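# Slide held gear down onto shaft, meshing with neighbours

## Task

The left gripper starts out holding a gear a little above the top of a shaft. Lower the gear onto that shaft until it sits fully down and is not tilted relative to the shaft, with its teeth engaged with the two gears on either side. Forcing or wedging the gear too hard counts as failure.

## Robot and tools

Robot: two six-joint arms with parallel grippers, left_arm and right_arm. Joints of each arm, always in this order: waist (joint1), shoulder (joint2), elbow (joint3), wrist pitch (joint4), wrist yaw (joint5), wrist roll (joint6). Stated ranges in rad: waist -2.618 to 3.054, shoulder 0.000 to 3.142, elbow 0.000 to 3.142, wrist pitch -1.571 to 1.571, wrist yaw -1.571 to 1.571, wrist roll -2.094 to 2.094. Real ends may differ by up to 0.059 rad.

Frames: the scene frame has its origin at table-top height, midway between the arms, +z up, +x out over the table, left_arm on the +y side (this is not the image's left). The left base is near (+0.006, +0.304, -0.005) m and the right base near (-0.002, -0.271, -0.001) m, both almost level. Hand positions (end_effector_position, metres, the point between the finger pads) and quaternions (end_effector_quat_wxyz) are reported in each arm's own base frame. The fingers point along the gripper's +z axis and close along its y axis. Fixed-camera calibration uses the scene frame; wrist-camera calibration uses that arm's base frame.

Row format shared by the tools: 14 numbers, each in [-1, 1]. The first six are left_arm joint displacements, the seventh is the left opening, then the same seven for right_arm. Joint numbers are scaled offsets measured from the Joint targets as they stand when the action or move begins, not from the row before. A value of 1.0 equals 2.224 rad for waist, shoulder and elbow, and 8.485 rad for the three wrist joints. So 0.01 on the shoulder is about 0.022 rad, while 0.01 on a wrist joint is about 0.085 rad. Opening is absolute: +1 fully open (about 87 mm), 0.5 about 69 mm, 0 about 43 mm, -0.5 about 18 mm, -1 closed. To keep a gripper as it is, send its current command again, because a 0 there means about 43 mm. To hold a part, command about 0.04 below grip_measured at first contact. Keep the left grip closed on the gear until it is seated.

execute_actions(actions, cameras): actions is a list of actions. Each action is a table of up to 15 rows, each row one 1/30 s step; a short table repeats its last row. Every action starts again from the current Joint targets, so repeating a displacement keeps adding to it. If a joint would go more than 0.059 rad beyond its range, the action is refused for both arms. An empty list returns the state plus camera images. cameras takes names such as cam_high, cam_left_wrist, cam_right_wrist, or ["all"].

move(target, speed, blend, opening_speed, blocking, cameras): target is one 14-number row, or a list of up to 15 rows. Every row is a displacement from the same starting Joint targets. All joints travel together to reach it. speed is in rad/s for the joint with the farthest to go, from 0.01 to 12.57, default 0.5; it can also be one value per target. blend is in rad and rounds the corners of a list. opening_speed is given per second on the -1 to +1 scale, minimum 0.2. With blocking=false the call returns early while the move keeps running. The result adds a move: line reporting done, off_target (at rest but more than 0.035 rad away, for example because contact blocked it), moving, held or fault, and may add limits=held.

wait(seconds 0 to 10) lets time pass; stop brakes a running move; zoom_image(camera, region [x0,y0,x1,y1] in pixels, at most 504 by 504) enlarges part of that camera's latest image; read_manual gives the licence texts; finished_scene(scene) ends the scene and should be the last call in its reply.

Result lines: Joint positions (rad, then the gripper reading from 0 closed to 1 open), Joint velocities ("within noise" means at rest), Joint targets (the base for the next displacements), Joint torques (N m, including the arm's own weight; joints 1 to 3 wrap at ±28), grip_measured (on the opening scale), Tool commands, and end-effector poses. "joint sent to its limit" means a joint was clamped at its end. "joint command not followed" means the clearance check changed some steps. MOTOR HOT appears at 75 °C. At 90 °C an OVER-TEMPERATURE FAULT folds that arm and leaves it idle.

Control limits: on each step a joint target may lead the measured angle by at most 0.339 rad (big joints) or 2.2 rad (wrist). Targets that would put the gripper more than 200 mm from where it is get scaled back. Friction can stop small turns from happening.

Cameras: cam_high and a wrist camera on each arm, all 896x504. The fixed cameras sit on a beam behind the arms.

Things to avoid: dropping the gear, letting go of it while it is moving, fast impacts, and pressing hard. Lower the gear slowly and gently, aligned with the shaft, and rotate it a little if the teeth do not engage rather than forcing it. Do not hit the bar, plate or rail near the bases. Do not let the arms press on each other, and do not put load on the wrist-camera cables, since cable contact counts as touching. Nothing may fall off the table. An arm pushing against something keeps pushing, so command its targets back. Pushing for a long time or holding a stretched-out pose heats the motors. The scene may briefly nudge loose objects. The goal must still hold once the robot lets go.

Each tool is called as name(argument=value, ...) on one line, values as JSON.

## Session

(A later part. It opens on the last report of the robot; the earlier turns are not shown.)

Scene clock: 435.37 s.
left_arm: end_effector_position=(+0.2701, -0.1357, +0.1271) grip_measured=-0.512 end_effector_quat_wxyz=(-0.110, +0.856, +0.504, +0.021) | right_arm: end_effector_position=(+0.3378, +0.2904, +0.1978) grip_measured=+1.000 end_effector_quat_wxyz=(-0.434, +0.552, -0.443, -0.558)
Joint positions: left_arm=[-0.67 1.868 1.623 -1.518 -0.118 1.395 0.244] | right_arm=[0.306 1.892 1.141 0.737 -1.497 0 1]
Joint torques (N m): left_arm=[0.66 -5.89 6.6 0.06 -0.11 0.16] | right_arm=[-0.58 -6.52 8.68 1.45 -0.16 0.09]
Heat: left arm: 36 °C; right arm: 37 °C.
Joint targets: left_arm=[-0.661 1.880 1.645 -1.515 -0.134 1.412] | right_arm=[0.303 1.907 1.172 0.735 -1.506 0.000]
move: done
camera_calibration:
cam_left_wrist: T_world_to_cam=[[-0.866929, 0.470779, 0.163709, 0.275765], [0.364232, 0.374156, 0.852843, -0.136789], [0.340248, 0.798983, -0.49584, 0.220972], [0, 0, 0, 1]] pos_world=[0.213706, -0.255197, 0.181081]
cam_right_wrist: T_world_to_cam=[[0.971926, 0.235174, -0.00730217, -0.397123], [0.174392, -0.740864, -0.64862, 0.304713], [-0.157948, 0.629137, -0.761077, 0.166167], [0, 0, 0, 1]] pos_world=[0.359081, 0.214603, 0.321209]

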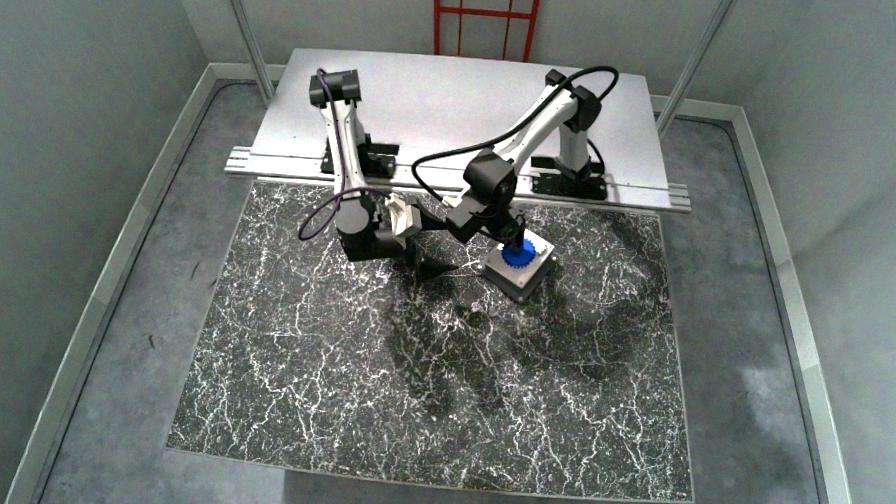

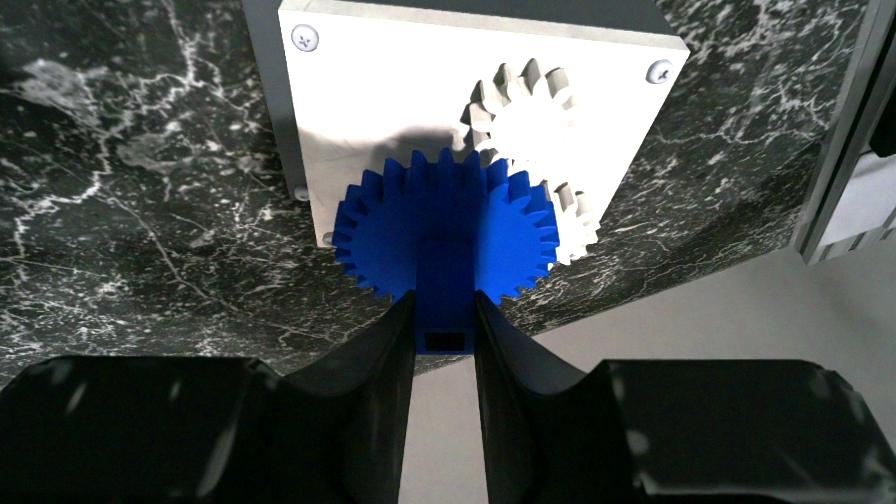

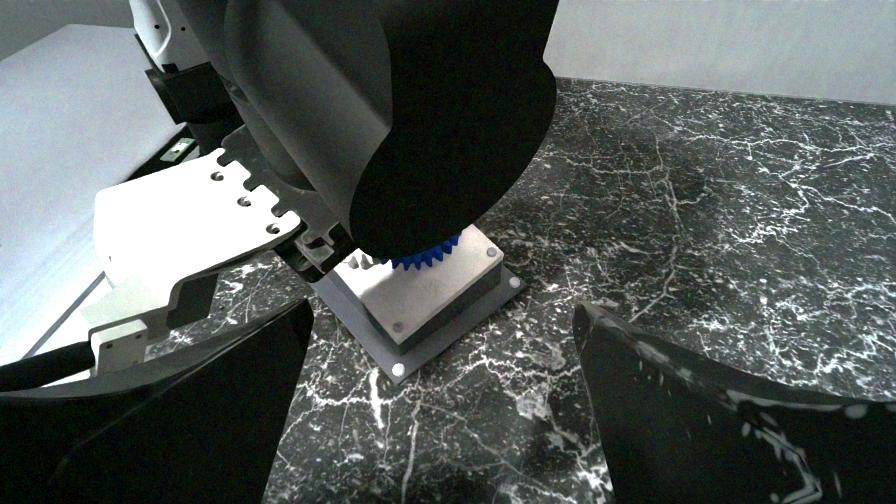

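move(target=[0.0068,0.0045,0.0059,0.0028,0,0,-1,0,0,0,0,0,0,1], cameras=["all"])

zoom_image(camera="cam_left_wrist", region=[250, 0, 450, 260])

zoom_image(camera="cam_left_wrist", region=[460, 0, 700, 260])

zoom_image(camera="cam_high", region=[480, 210, 560, 300])

Scene clock: 481.10 s.
left_arm: end_effector_position=(+0.2781, -0.1364, +0.1267) grip_measured=-0.512 end_effector_quat_wxyz=(-0.099, +0.853, +0.512, +0.025) | right_arm: end_effector_position=(+0.3378, +0.2904, +0.1978) grip_measured=+1.000 end_effector_quat_wxyz=(-0.434, +0.552, -0.443, -0.558)
Joint positions: left_arm=[-0.656 1.876 1.636 -1.499 -0.118 1.396 0.244] | right_arm=[0.306 1.892 1.141 0.737 -1.497 0 1]
Joint torques (N m): left_arm=[0.68 -5.87 6.63 0.14 -0.11 0.15] | right_arm=[-0.58 -6.52 8.68 1.44 -0.16 0.09]
Heat: left arm: 37 °C; right arm: 37 °C.
Joint targets: left_arm=[-0.646 1.890 1.658 -1.492 -0.134 1.412] | right_arm=[0.303 1.907 1.172 0.735 -1.506 0.000]
move: done
camera_calibration:
cam_left_wrist: T_world_to_cam=[[-0.876348, 0.460754, 0.140429, 0.287313], [0.342781, 0.391731, 0.853843, -0.130791], [0.338401, 0.7964, -0.50123, 0.219495], [0, 0, 0, 1]] pos_world=[0.222342, -0.255952, 0.181346]
cam_right_wrist: T_world_to_cam=[[0.971926, 0.235174, -0.00730217, -0.397123], [0.174392, -0.740864, -0.64862, 0.304713], [-0.157948, 0.629137, -0.761077, 0.166167], [0, 0, 0, 1]] pos_world=[0.359081, 0.214603, 0.321209]

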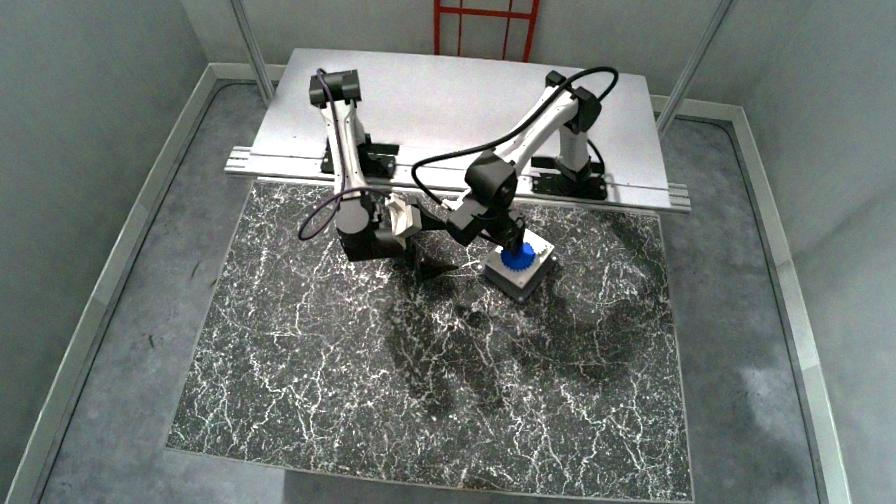

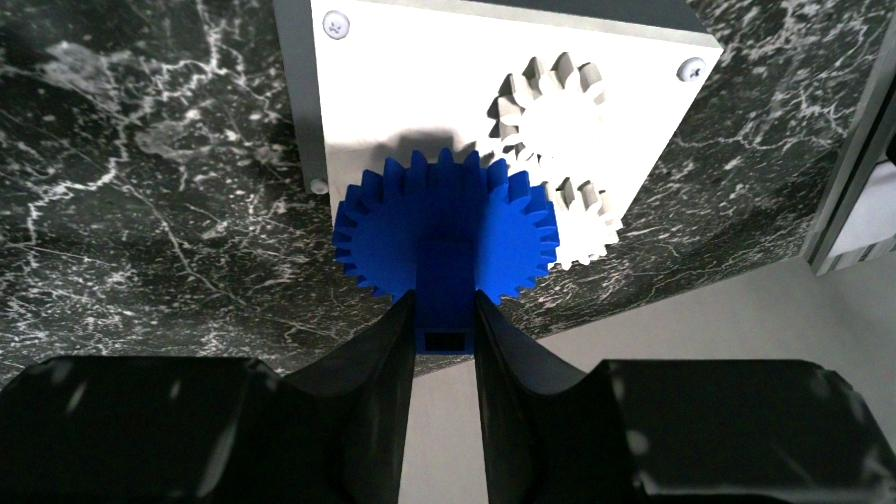

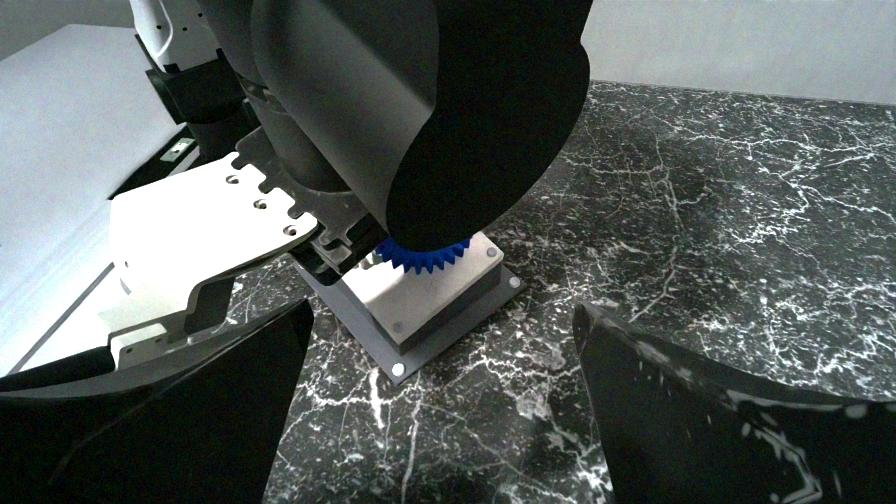

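Scaled by 1.938 from the camera's 896x504 image, which has a finer 1280x720 frame.

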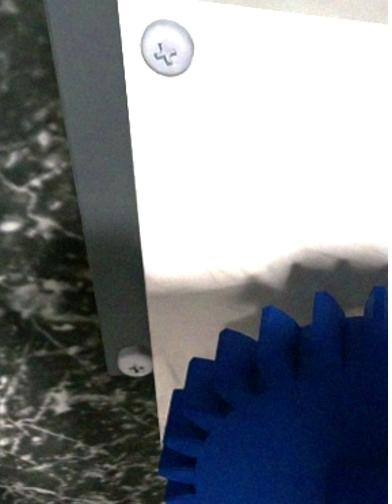

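Scaled by 1.938 from the camera's 896x504 image, which has a finer 1280x720 frame.

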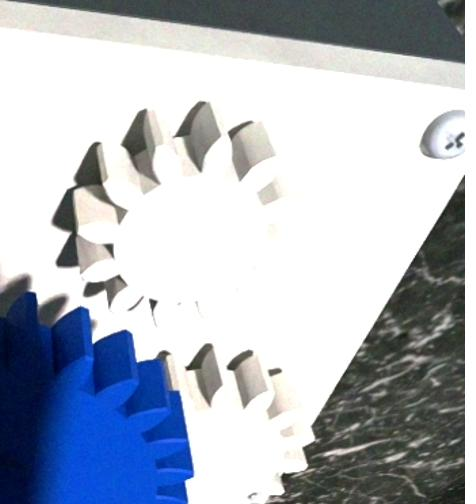

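Scaled by 5.600 from the camera's 896x504 image, which has a finer 1280x720 frame.

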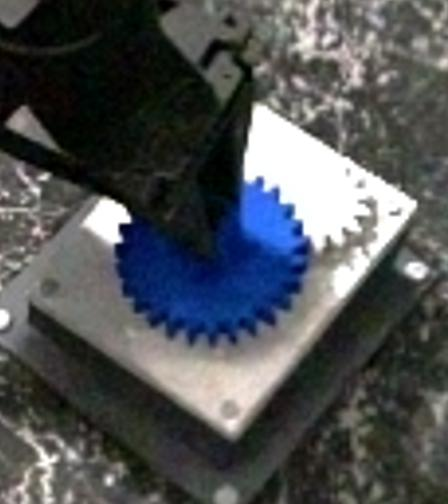

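zoom_image(camera="cam_right_wrist", region=[340, 200, 520, 360])

Scaled by 2.800 from the camera's 896x504 image, which has a finer 1280x720 frame.

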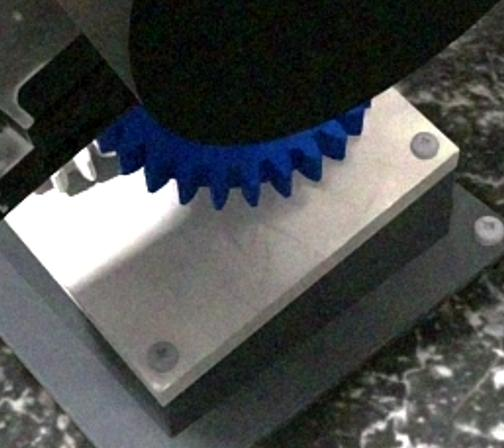

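move(target=[0.0033,0.0011,-0.0248,0.0068,0,0,-1,0,0,0,0,0,0,1], speed=0.15, cameras=["all"])

zoom_image(camera="cam_left_wrist", region=[330, 60, 660, 300])

zoom_image(camera="cam_right_wrist", region=[340, 200, 520, 360])

zoom_image(camera="cam_high", region=[480, 210, 560, 300])

Scene clock: 557.07 s.
left_arm: end_effector_position=(+0.2845, -0.1388, +0.1183) grip_measured=-0.512 end_effector_quat_wxyz=(-0.086, +0.852, +0.516, +0.030) | right_arm: end_effector_position=(+0.3378, +0.2904, +0.1978) grip_measured=+1.000 end_effector_quat_wxyz=(-0.434, +0.552, -0.443, -0.558)
Joint positions: left_arm=[-0.649 1.876 1.608 -1.442 -0.118 1.396 0.244] | right_arm=[0.306 1.892 1.141 0.737 -1.497 0 1]
Joint torques (N m): left_arm=[0.79 -5.7 4.41 0.23 -0.08 0.17] | right_arm=[-0.58 -6.52 8.68 1.44 -0.16 0.09]
Heat: left arm: 38 °C; right arm: 39 °C.
Joint targets: left_arm=[-0.639 1.893 1.603 -1.434 -0.134 1.412] | right_arm=[0.303 1.907 1.172 0.735 -1.506 0.000]
move: done
camera_calibration:
cam_left_wrist: T_world_to_cam=[[-0.882269, 0.457303, 0.111688, 0.299787], [0.320234, 0.409144, 0.85443, -0.116143], [0.345037, 0.789604, -0.507419, 0.212945], [0, 0, 0, 1]] pos_world=[0.228212, -0.257716, 0.173805]
cam_right_wrist: T_world_to_cam=[[0.971926, 0.235174, -0.00730217, -0.397123], [0.174392, -0.740864, -0.64862, 0.304713], [-0.157948, 0.629137, -0.761077, 0.166167], [0, 0, 0, 1]] pos_world=[0.359081, 0.214603, 0.321209]

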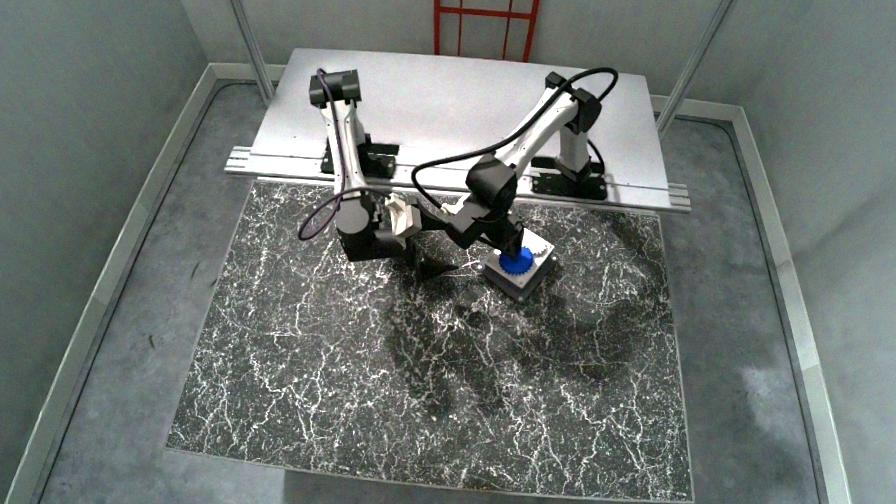

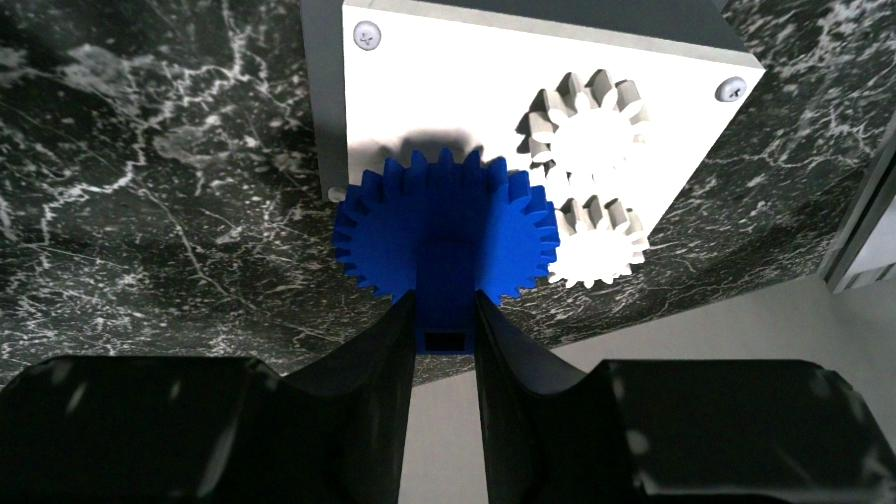

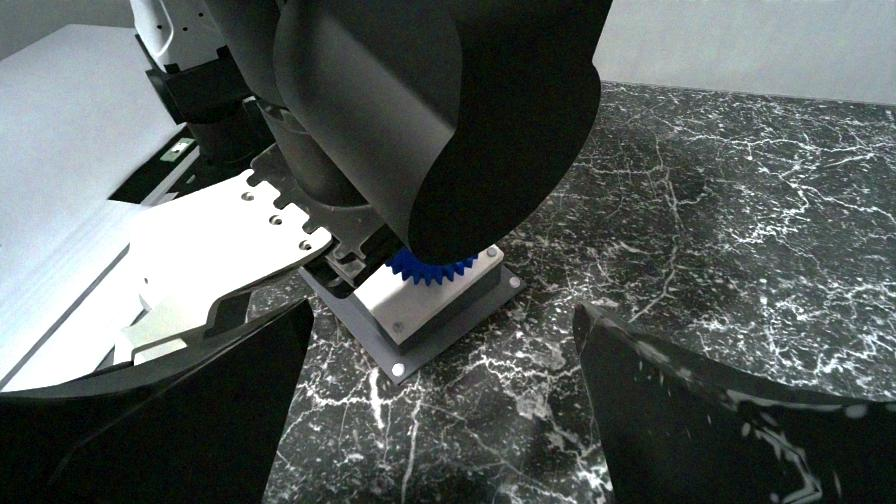

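Scaled by 1.527 from the camera's 896x504 image, which has a finer 1280x720 frame.

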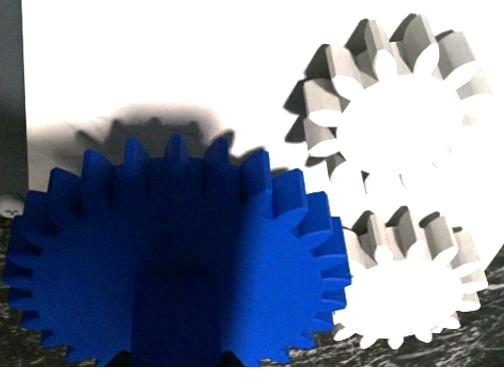

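Scaled by 2.800 from the camera's 896x504 image, which has a finer 1280x720 frame.

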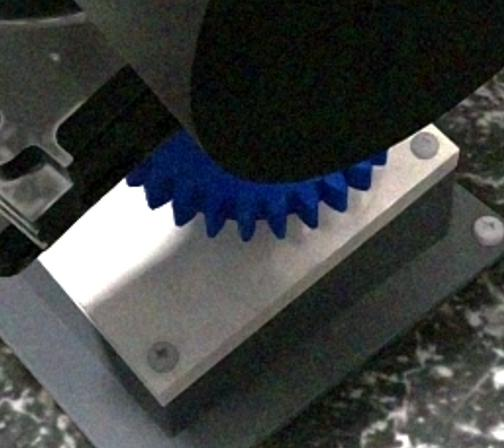

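Scaled by 5.600 from the camera's 896x504 image, which has a finer 1280x720 frame.

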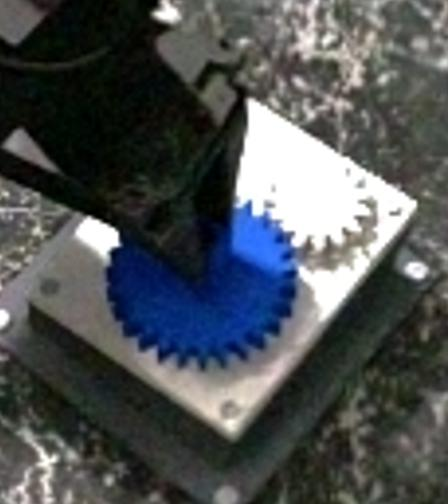

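move(target=[0,0.0009,-0.0121,0,0,0,-1,0,0,0,0,0,0,1], speed=0.1, cameras=["all"])

zoom_image(camera="cam_left_wrist", region=[330, 0, 730, 300])

zoom_image(camera="cam_right_wrist", region=[340, 200, 520, 360])

zoom_image(camera="cam_high", region=[480, 210, 560, 300])

Scene clock: 566.73 s.
left_arm: end_effector_position=(+0.2842, -0.1382, +0.1170) grip_measured=-0.512 end_effector_quat_wxyz=(-0.088, +0.852, +0.515, +0.030) | right_arm: end_effector_position=(+0.3378, +0.2904, +0.1978) grip_measured=+1.000 end_effector_quat_wxyz=(-0.434, +0.552, -0.443, -0.558)
Joint positions: left_arm=[-0.649 1.876 1.602 -1.439 -0.12 1.396 0.244] | right_arm=[0.306 1.892 1.141 0.737 -1.497 0 1]
Joint torques (N m): left_arm=[0.8 -5.48 2.84 0.17 -0.07 0.14] | right_arm=[-0.58 -6.52 8.68 1.44 -0.16 0.09]
Heat: left arm: 37 °C; right arm: 39 °C.
Joint targets: left_arm=[-0.639 1.895 1.576 -1.434 -0.134 1.412] | right_arm=[0.303 1.907 1.172 0.735 -1.506 0.000]
move: done
camera_calibration:
cam_left_wrist: T_world_to_cam=[[-0.881697, 0.457809, 0.114106, 0.299048], [0.321576, 0.406132, 0.855363, -0.116135], [0.345251, 0.790865, -0.505306, 0.211748], [0, 0, 0, 1]] pos_world=[0.22791, -0.257205, 0.172212]
cam_right_wrist: T_world_to_cam=[[0.971926, 0.235174, -0.00730217, -0.397123], [0.174392, -0.740864, -0.64862, 0.304713], [-0.157948, 0.629137, -0.761077, 0.166167], [0, 0, 0, 1]] pos_world=[0.359081, 0.214603, 0.321209]

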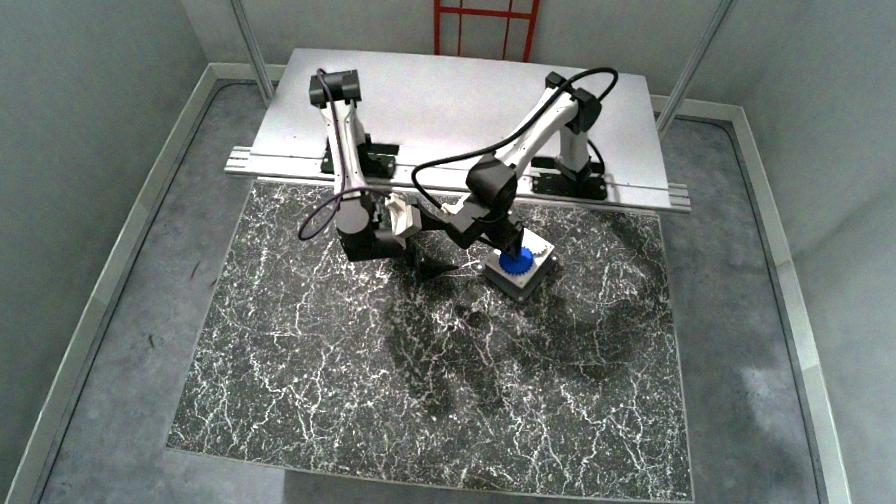

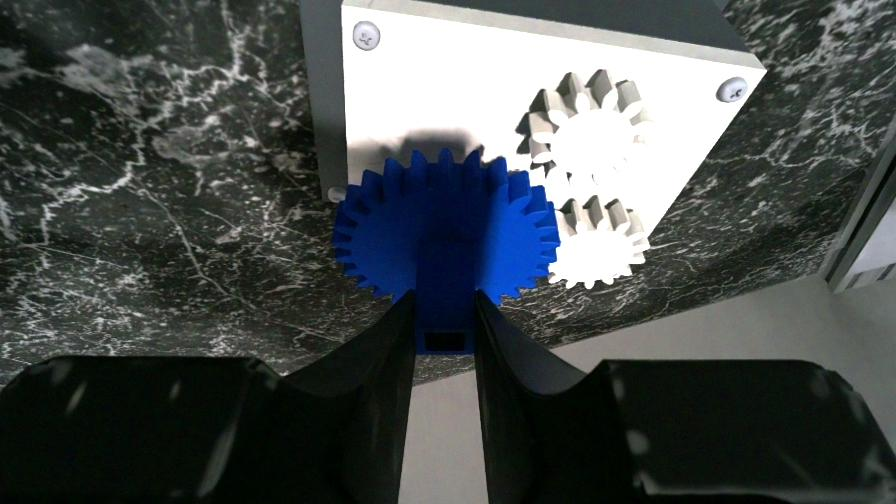

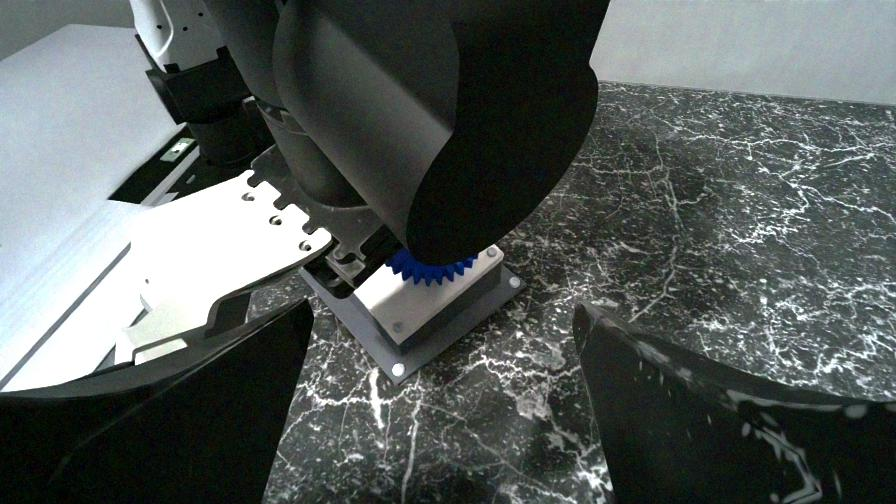

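Scaled by 1.260 from the camera's 896x504 image, which has a finer 1280x720 frame.

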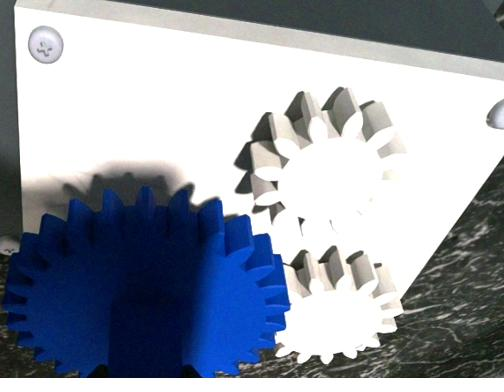

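Scaled by 2.800 from the camera's 896x504 image, which has a finer 1280x720 frame.

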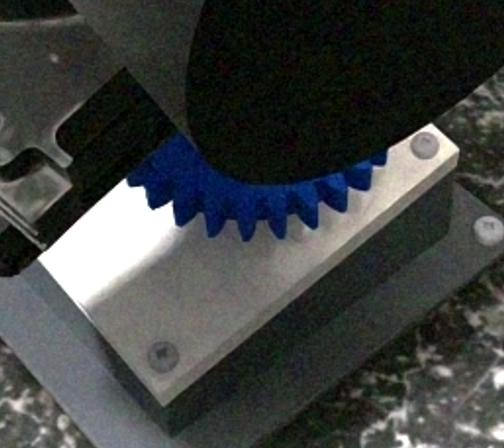

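Scaled by 5.600 from the camera's 896x504 image, which has a finer 1280x720 frame.

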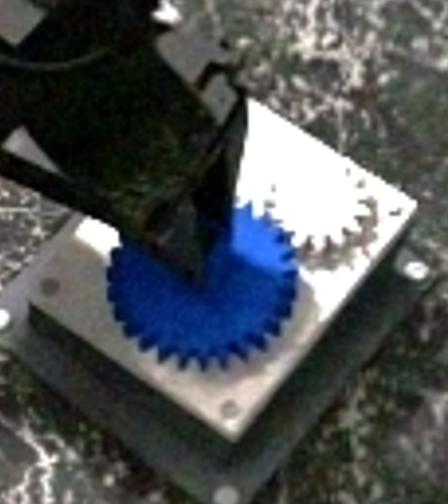

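move(target=[-0.0013,0.0013,0.0391,-0.009,0,0,-1,0,0,0,0,0,0,1], speed=0.2, cameras=["all"])

zoom_image(camera="cam_left_wrist", region=[300, 0, 700, 300])

zoom_image(camera="cam_right_wrist", region=[340, 200, 520, 360])

Scene clock: 591.07 s.
left_arm: end_effector_position=(+0.2831, -0.1373, +0.1251) grip_measured=-0.512 end_effector_quat_wxyz=(-0.094, +0.852, +0.515, +0.027) | right_arm: end_effector_position=(+0.3378, +0.2904, +0.1978) grip_measured=+1.000 end_effector_quat_wxyz=(-0.434, +0.552, -0.443, -0.558)
Joint positions: left_arm=[-0.649 1.884 1.642 -1.486 -0.12 1.396 0.244] | right_arm=[0.306 1.892 1.141 0.737 -1.497 0 1]
Joint torques (N m): left_arm=[0.53 -6.04 6.52 -0.13 -0.06 0.14] | right_arm=[-0.58 -6.53 8.68 1.44 -0.16 0.09]
Heat: left arm: 35 °C; right arm: 39 °C.
Joint targets: left_arm=[-0.642 1.897 1.663 -1.510 -0.134 1.412] | right_arm=[0.303 1.907 1.172 0.735 -1.506 0.000]
move: done
camera_calibration:
cam_left_wrist: T_world_to_cam=[[-0.880241, 0.456739, 0.128709, 0.294315], [0.331761, 0.398411, 0.855104, -0.126866], [0.33928, 0.795398, -0.502226, 0.217491], [0, 0, 0, 1]] pos_world=[0.227367, -0.256873, 0.179832]
cam_right_wrist: T_world_to_cam=[[0.971926, 0.235174, -0.00730217, -0.397123], [0.174392, -0.740864, -0.64862, 0.304713], [-0.157948, 0.629137, -0.761077, 0.166167], [0, 0, 0, 1]] pos_world=[0.359081, 0.214603, 0.321209]

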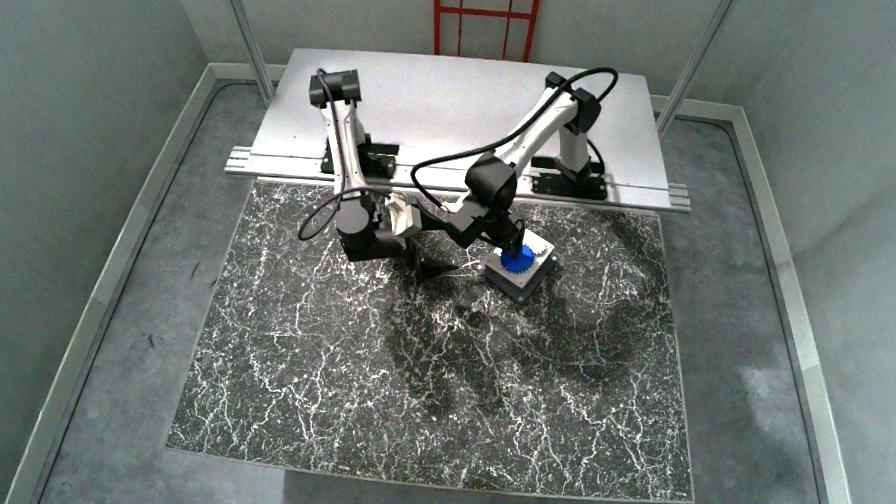

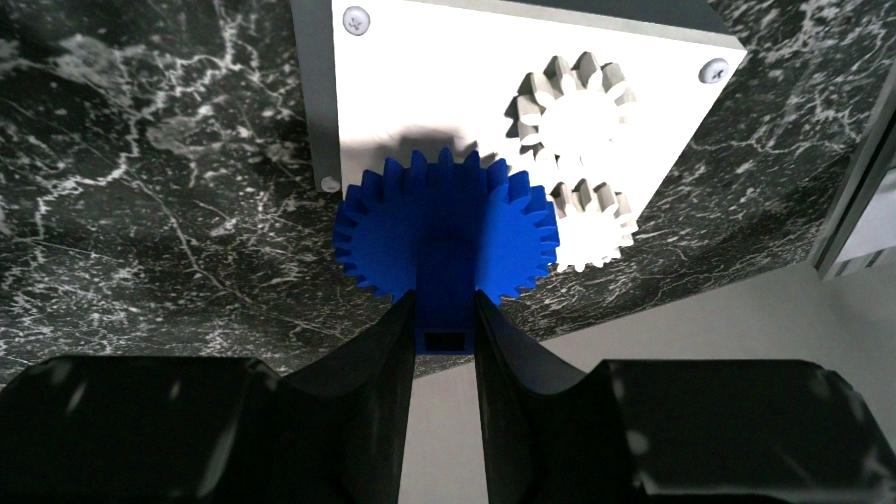

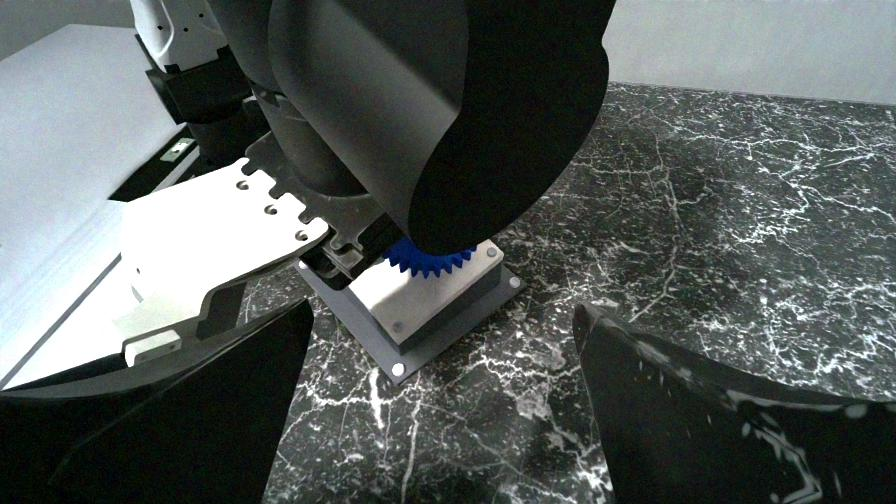

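Scaled by 1.260 from the camera's 896x504 image, which has a finer 1280x720 frame.

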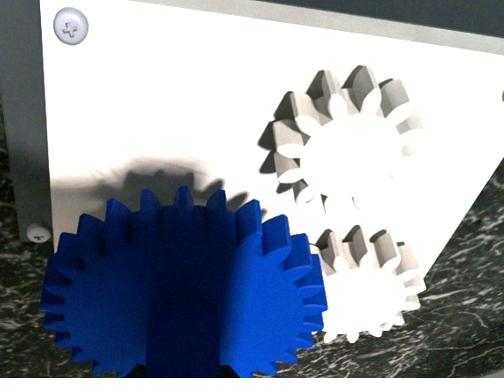

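Scaled by 2.800 from the camera's 896x504 image, which has a finer 1280x720 frame.

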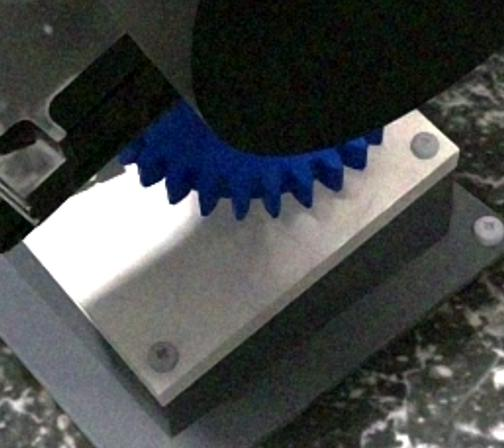

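move(target=[0,-0.002,0,-0.0016,0,0,-1,0,0,0,0,0,0,1], speed=0.1, cameras=["cam_left_wrist"])

zoom_image(camera="cam_left_wrist", region=[300, 0, 500, 140])

zoom_image(camera="cam_left_wrist", region=[460, 20, 760, 220])

Scene clock: 601.07 s.
left_arm: end_effector_position=(+0.2805, -0.1354, +0.1257) grip_measured=-0.512 end_effector_quat_wxyz=(-0.101, +0.852, +0.514, +0.025) | right_arm: end_effector_position=(+0.3378, +0.2904, +0.1978) grip_measured=+1.000 end_effector_quat_wxyz=(-0.434, +0.552, -0.443, -0.558)
Joint positions: left_arm=[-0.649 1.884 1.642 -1.499 -0.12 1.396 0.244] | right_arm=[0.306 1.892 1.141 0.737 -1.497 0 1]
Joint torques (N m): left_arm=[0.57 -6.27 6.49 -0.14 -0.07 0.15] | right_arm=[-0.58 -6.53 8.68 1.44 -0.16 0.09]
Heat: left arm: 36 °C; right arm: 39 °C.
Joint targets: left_arm=[-0.642 1.893 1.663 -1.524 -0.134 1.412] | right_arm=[0.303 1.907 1.172 0.735 -1.506 0.000]
move: done
camera_calibration:
cam_left_wrist: T_world_to_cam=[[-0.878806, 0.455662, 0.141673, 0.288951], [0.34082, 0.391578, 0.854698, -0.130733], [0.333978, 0.799399, -0.49942, 0.218755], [0, 0, 0, 1]] pos_world=[0.22543, -0.255344, 0.180051]
Images, in order (width x height): cam_left_wrist 896x504.

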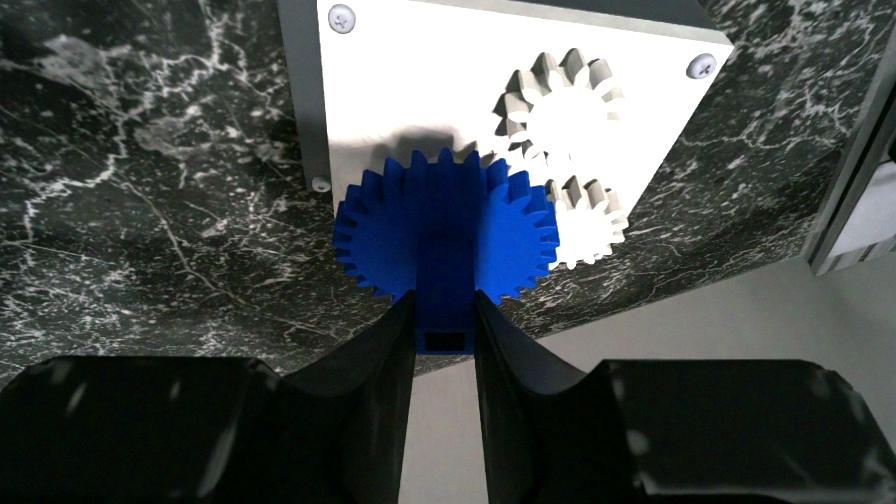

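Scaled by 2.520 from the camera's 896x504 image, which has a finer 1280x720 frame.

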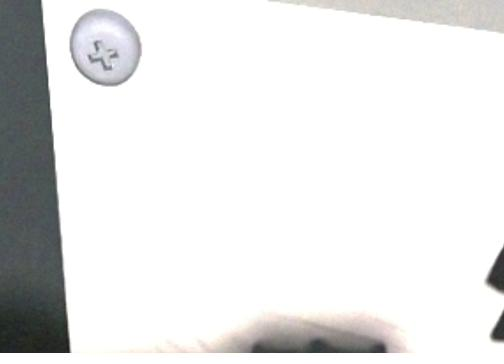

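Scaled by 1.680 from the camera's 896x504 image, which has a finer 1280x720 frame.

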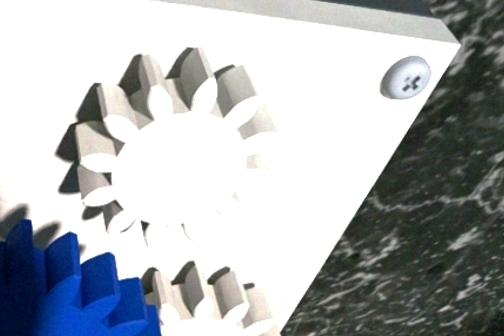

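move(target=[-0.0058,0,0,0,0,0,-1,0,0,0,0,0,0,1], speed=0.1, cameras=["all"])

zoom_image(camera="cam_right_wrist", region=[340, 200, 520, 360])

zoom_image(camera="cam_high", region=[480, 210, 560, 300])

Scene clock: 620.93 s.
left_arm: end_effector_position=(+0.2804, -0.1353, +0.1257) grip_measured=-0.512 end_effector_quat_wxyz=(-0.101, +0.852, +0.514, +0.025) | right_arm: end_effector_position=(+0.3378, +0.2904, +0.1978) grip_measured=+1.000 end_effector_quat_wxyz=(-0.434, +0.552, -0.443, -0.558)
Joint positions: left_arm=[-0.649 1.884 1.642 -1.499 -0.12 1.396 0.244] | right_arm=[0.306 1.892 1.141 0.737 -1.497 0 1]
Joint torques (N m): left_arm=[-0.64 -6.31 6.5 -0.13 -0.06 0.14] | right_arm=[-0.58 -6.52 8.68 1.44 -0.16 0.09]
Heat: left arm: 36 °C; right arm: 39 °C.
Joint targets: left_arm=[-0.654 1.893 1.663 -1.524 -0.134 1.412] | right_arm=[0.303 1.907 1.172 0.735 -1.506 0.000]
move: done
camera_calibration:
cam_left_wrist: T_world_to_cam=[[-0.878777, 0.455581, 0.142117, 0.288828], [0.341103, 0.391338, 0.854695, -0.130943], [0.333767, 0.799563, -0.499299, 0.218872], [0, 0, 0, 1]] pos_world=[0.225428, -0.255343, 0.180152]
cam_right_wrist: T_world_to_cam=[[0.971926, 0.235174, -0.00730217, -0.397123], [0.174392, -0.740864, -0.64862, 0.304713], [-0.157948, 0.629137, -0.761077, 0.166167], [0, 0, 0, 1]] pos_world=[0.359081, 0.214603, 0.321209]

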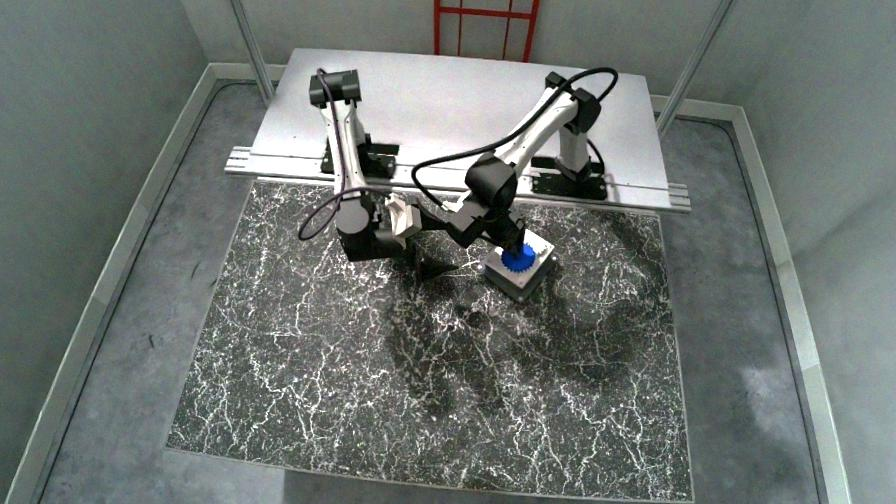

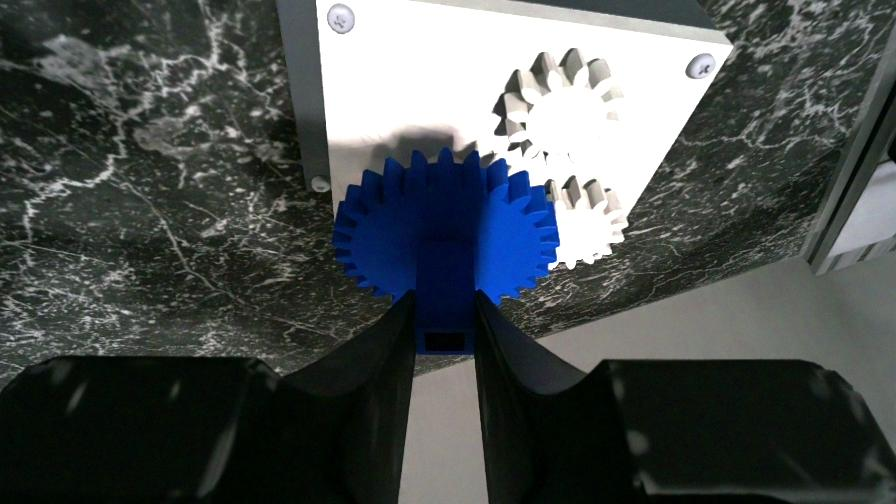

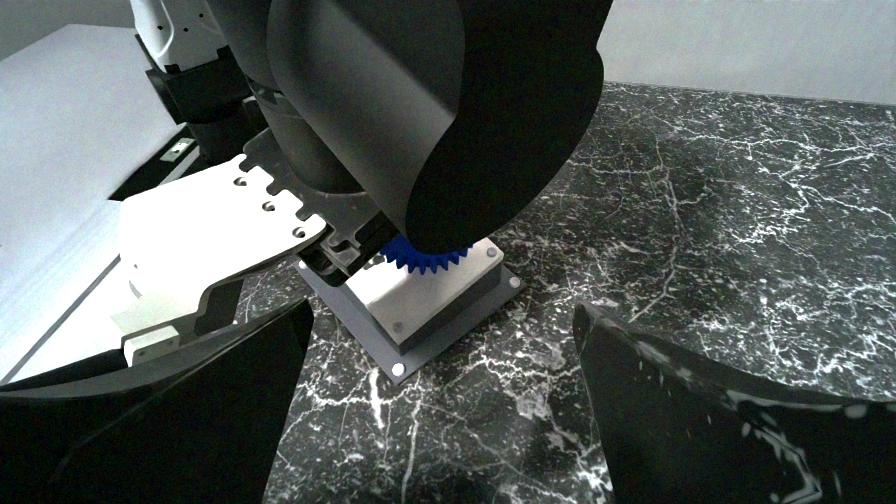

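Scaled by 2.800 from the camera's 896x504 image, which has a finer 1280x720 frame.

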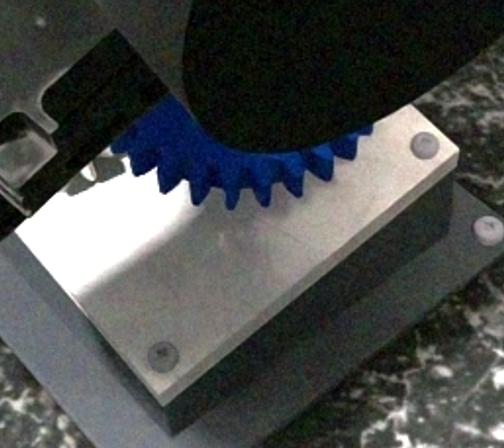

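Scaled by 5.600 from the camera's 896x504 image, which has a finer 1280x720 frame.

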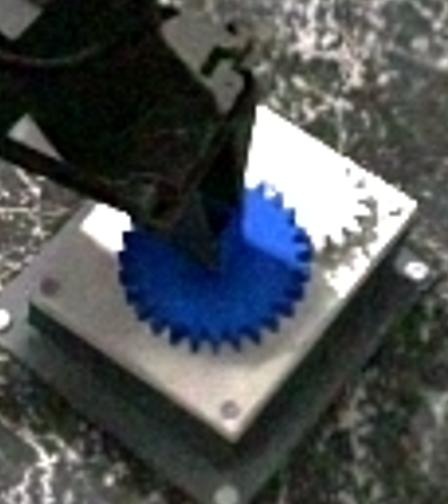

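move(target=[-0.0081,0,0,0,0,0,-1,0,0,0,0,0,0,1], speed=0.1, cameras=["all"])

zoom_image(camera="cam_right_wrist", region=[340, 200, 520, 360])

zoom_image(camera="cam_high", region=[480, 210, 560, 300])

zoom_image(camera="cam_left_wrist", region=[320, 0, 720, 240])

Scene clock: 630.53 s.
left_arm: end_effector_position=(+0.2779, -0.1404, +0.1257) grip_measured=-0.512 end_effector_quat_wxyz=(-0.101, +0.856, +0.506, +0.026) | right_arm: end_effector_position=(+0.3378, +0.2904, +0.1978) grip_measured=+1.000 end_effector_quat_wxyz=(-0.434, +0.552, -0.443, -0.558)
Joint positions: left_arm=[-0.667 1.884 1.642 -1.499 -0.12 1.396 0.244] | right_arm=[0.306 1.892 1.141 0.737 -1.497 0 1]
Joint torques (N m): left_arm=[-0.57 -6.16 6.52 -0.15 -0.06 0.14] | right_arm=[-0.58 -6.52 8.68 1.45 -0.16 0.09]
Heat: left arm: 37 °C; right arm: 40 °C.
Joint targets: left_arm=[-0.672 1.893 1.663 -1.524 -0.134 1.412] | right_arm=[0.303 1.907 1.172 0.735 -1.506 0.000]
move: done
camera_calibration:
cam_left_wrist: T_world_to_cam=[[-0.870274, 0.471616, 0.142131, 0.288745], [0.348237, 0.385026, 0.854685, -0.130965], [0.348359, 0.793306, -0.499312, 0.218817], [0, 0, 0, 1]] pos_world=[0.220668, -0.25934, 0.180152]
cam_right_wrist: T_world_to_cam=[[0.971926, 0.235174, -0.00730217, -0.397123], [0.174392, -0.740864, -0.64862, 0.304713], [-0.157948, 0.629137, -0.761077, 0.166167], [0, 0, 0, 1]] pos_world=[0.359081, 0.214603, 0.321209]

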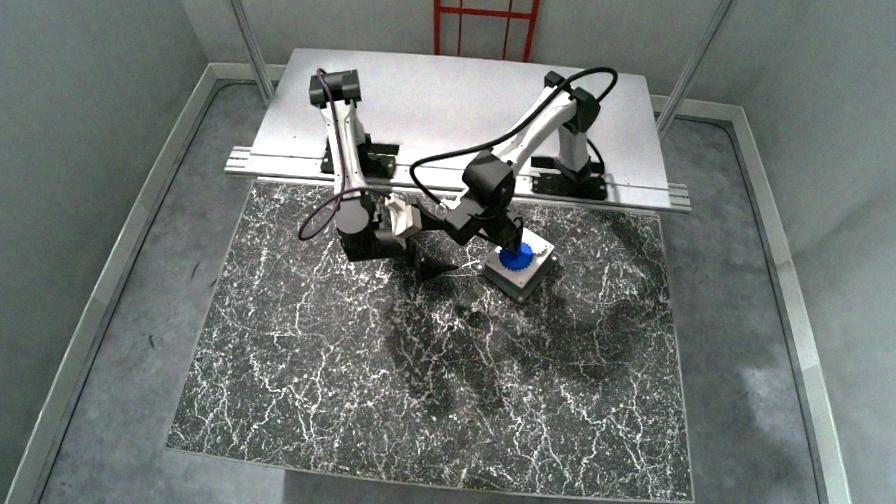

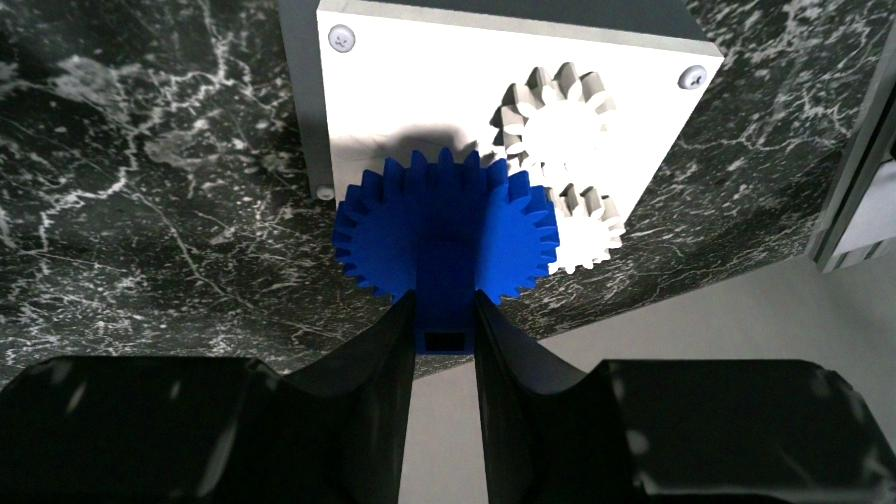

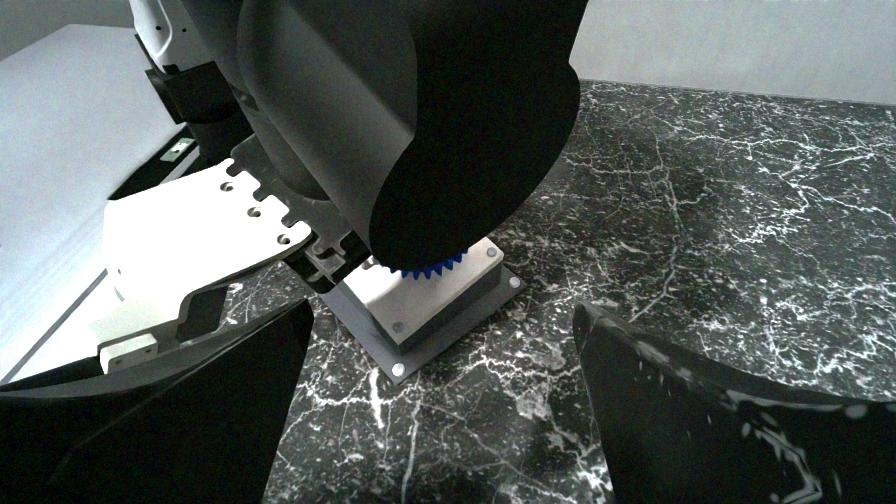

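Scaled by 2.800 from the camera's 896x504 image, which has a finer 1280x720 frame.

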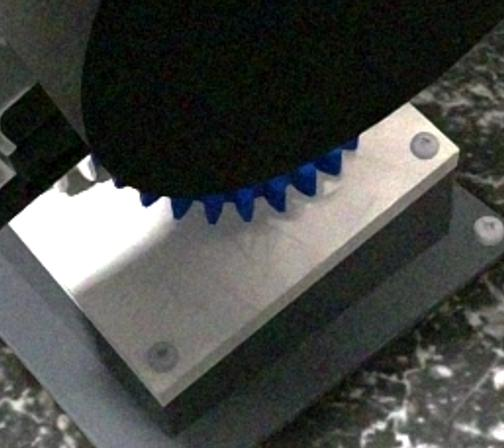

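Scaled by 5.600 from the camera's 896x504 image, which has a finer 1280x720 frame.

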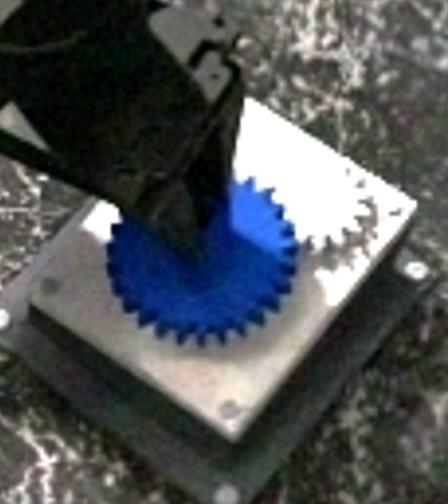

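Scaled by 1.260 from the camera's 896x504 image, which has a finer 1280x720 frame.

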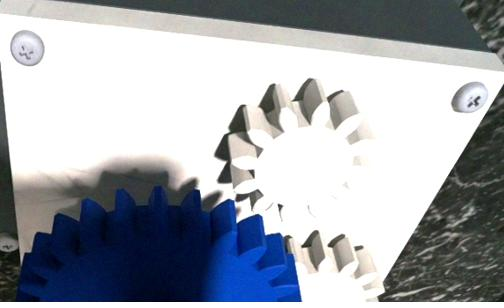

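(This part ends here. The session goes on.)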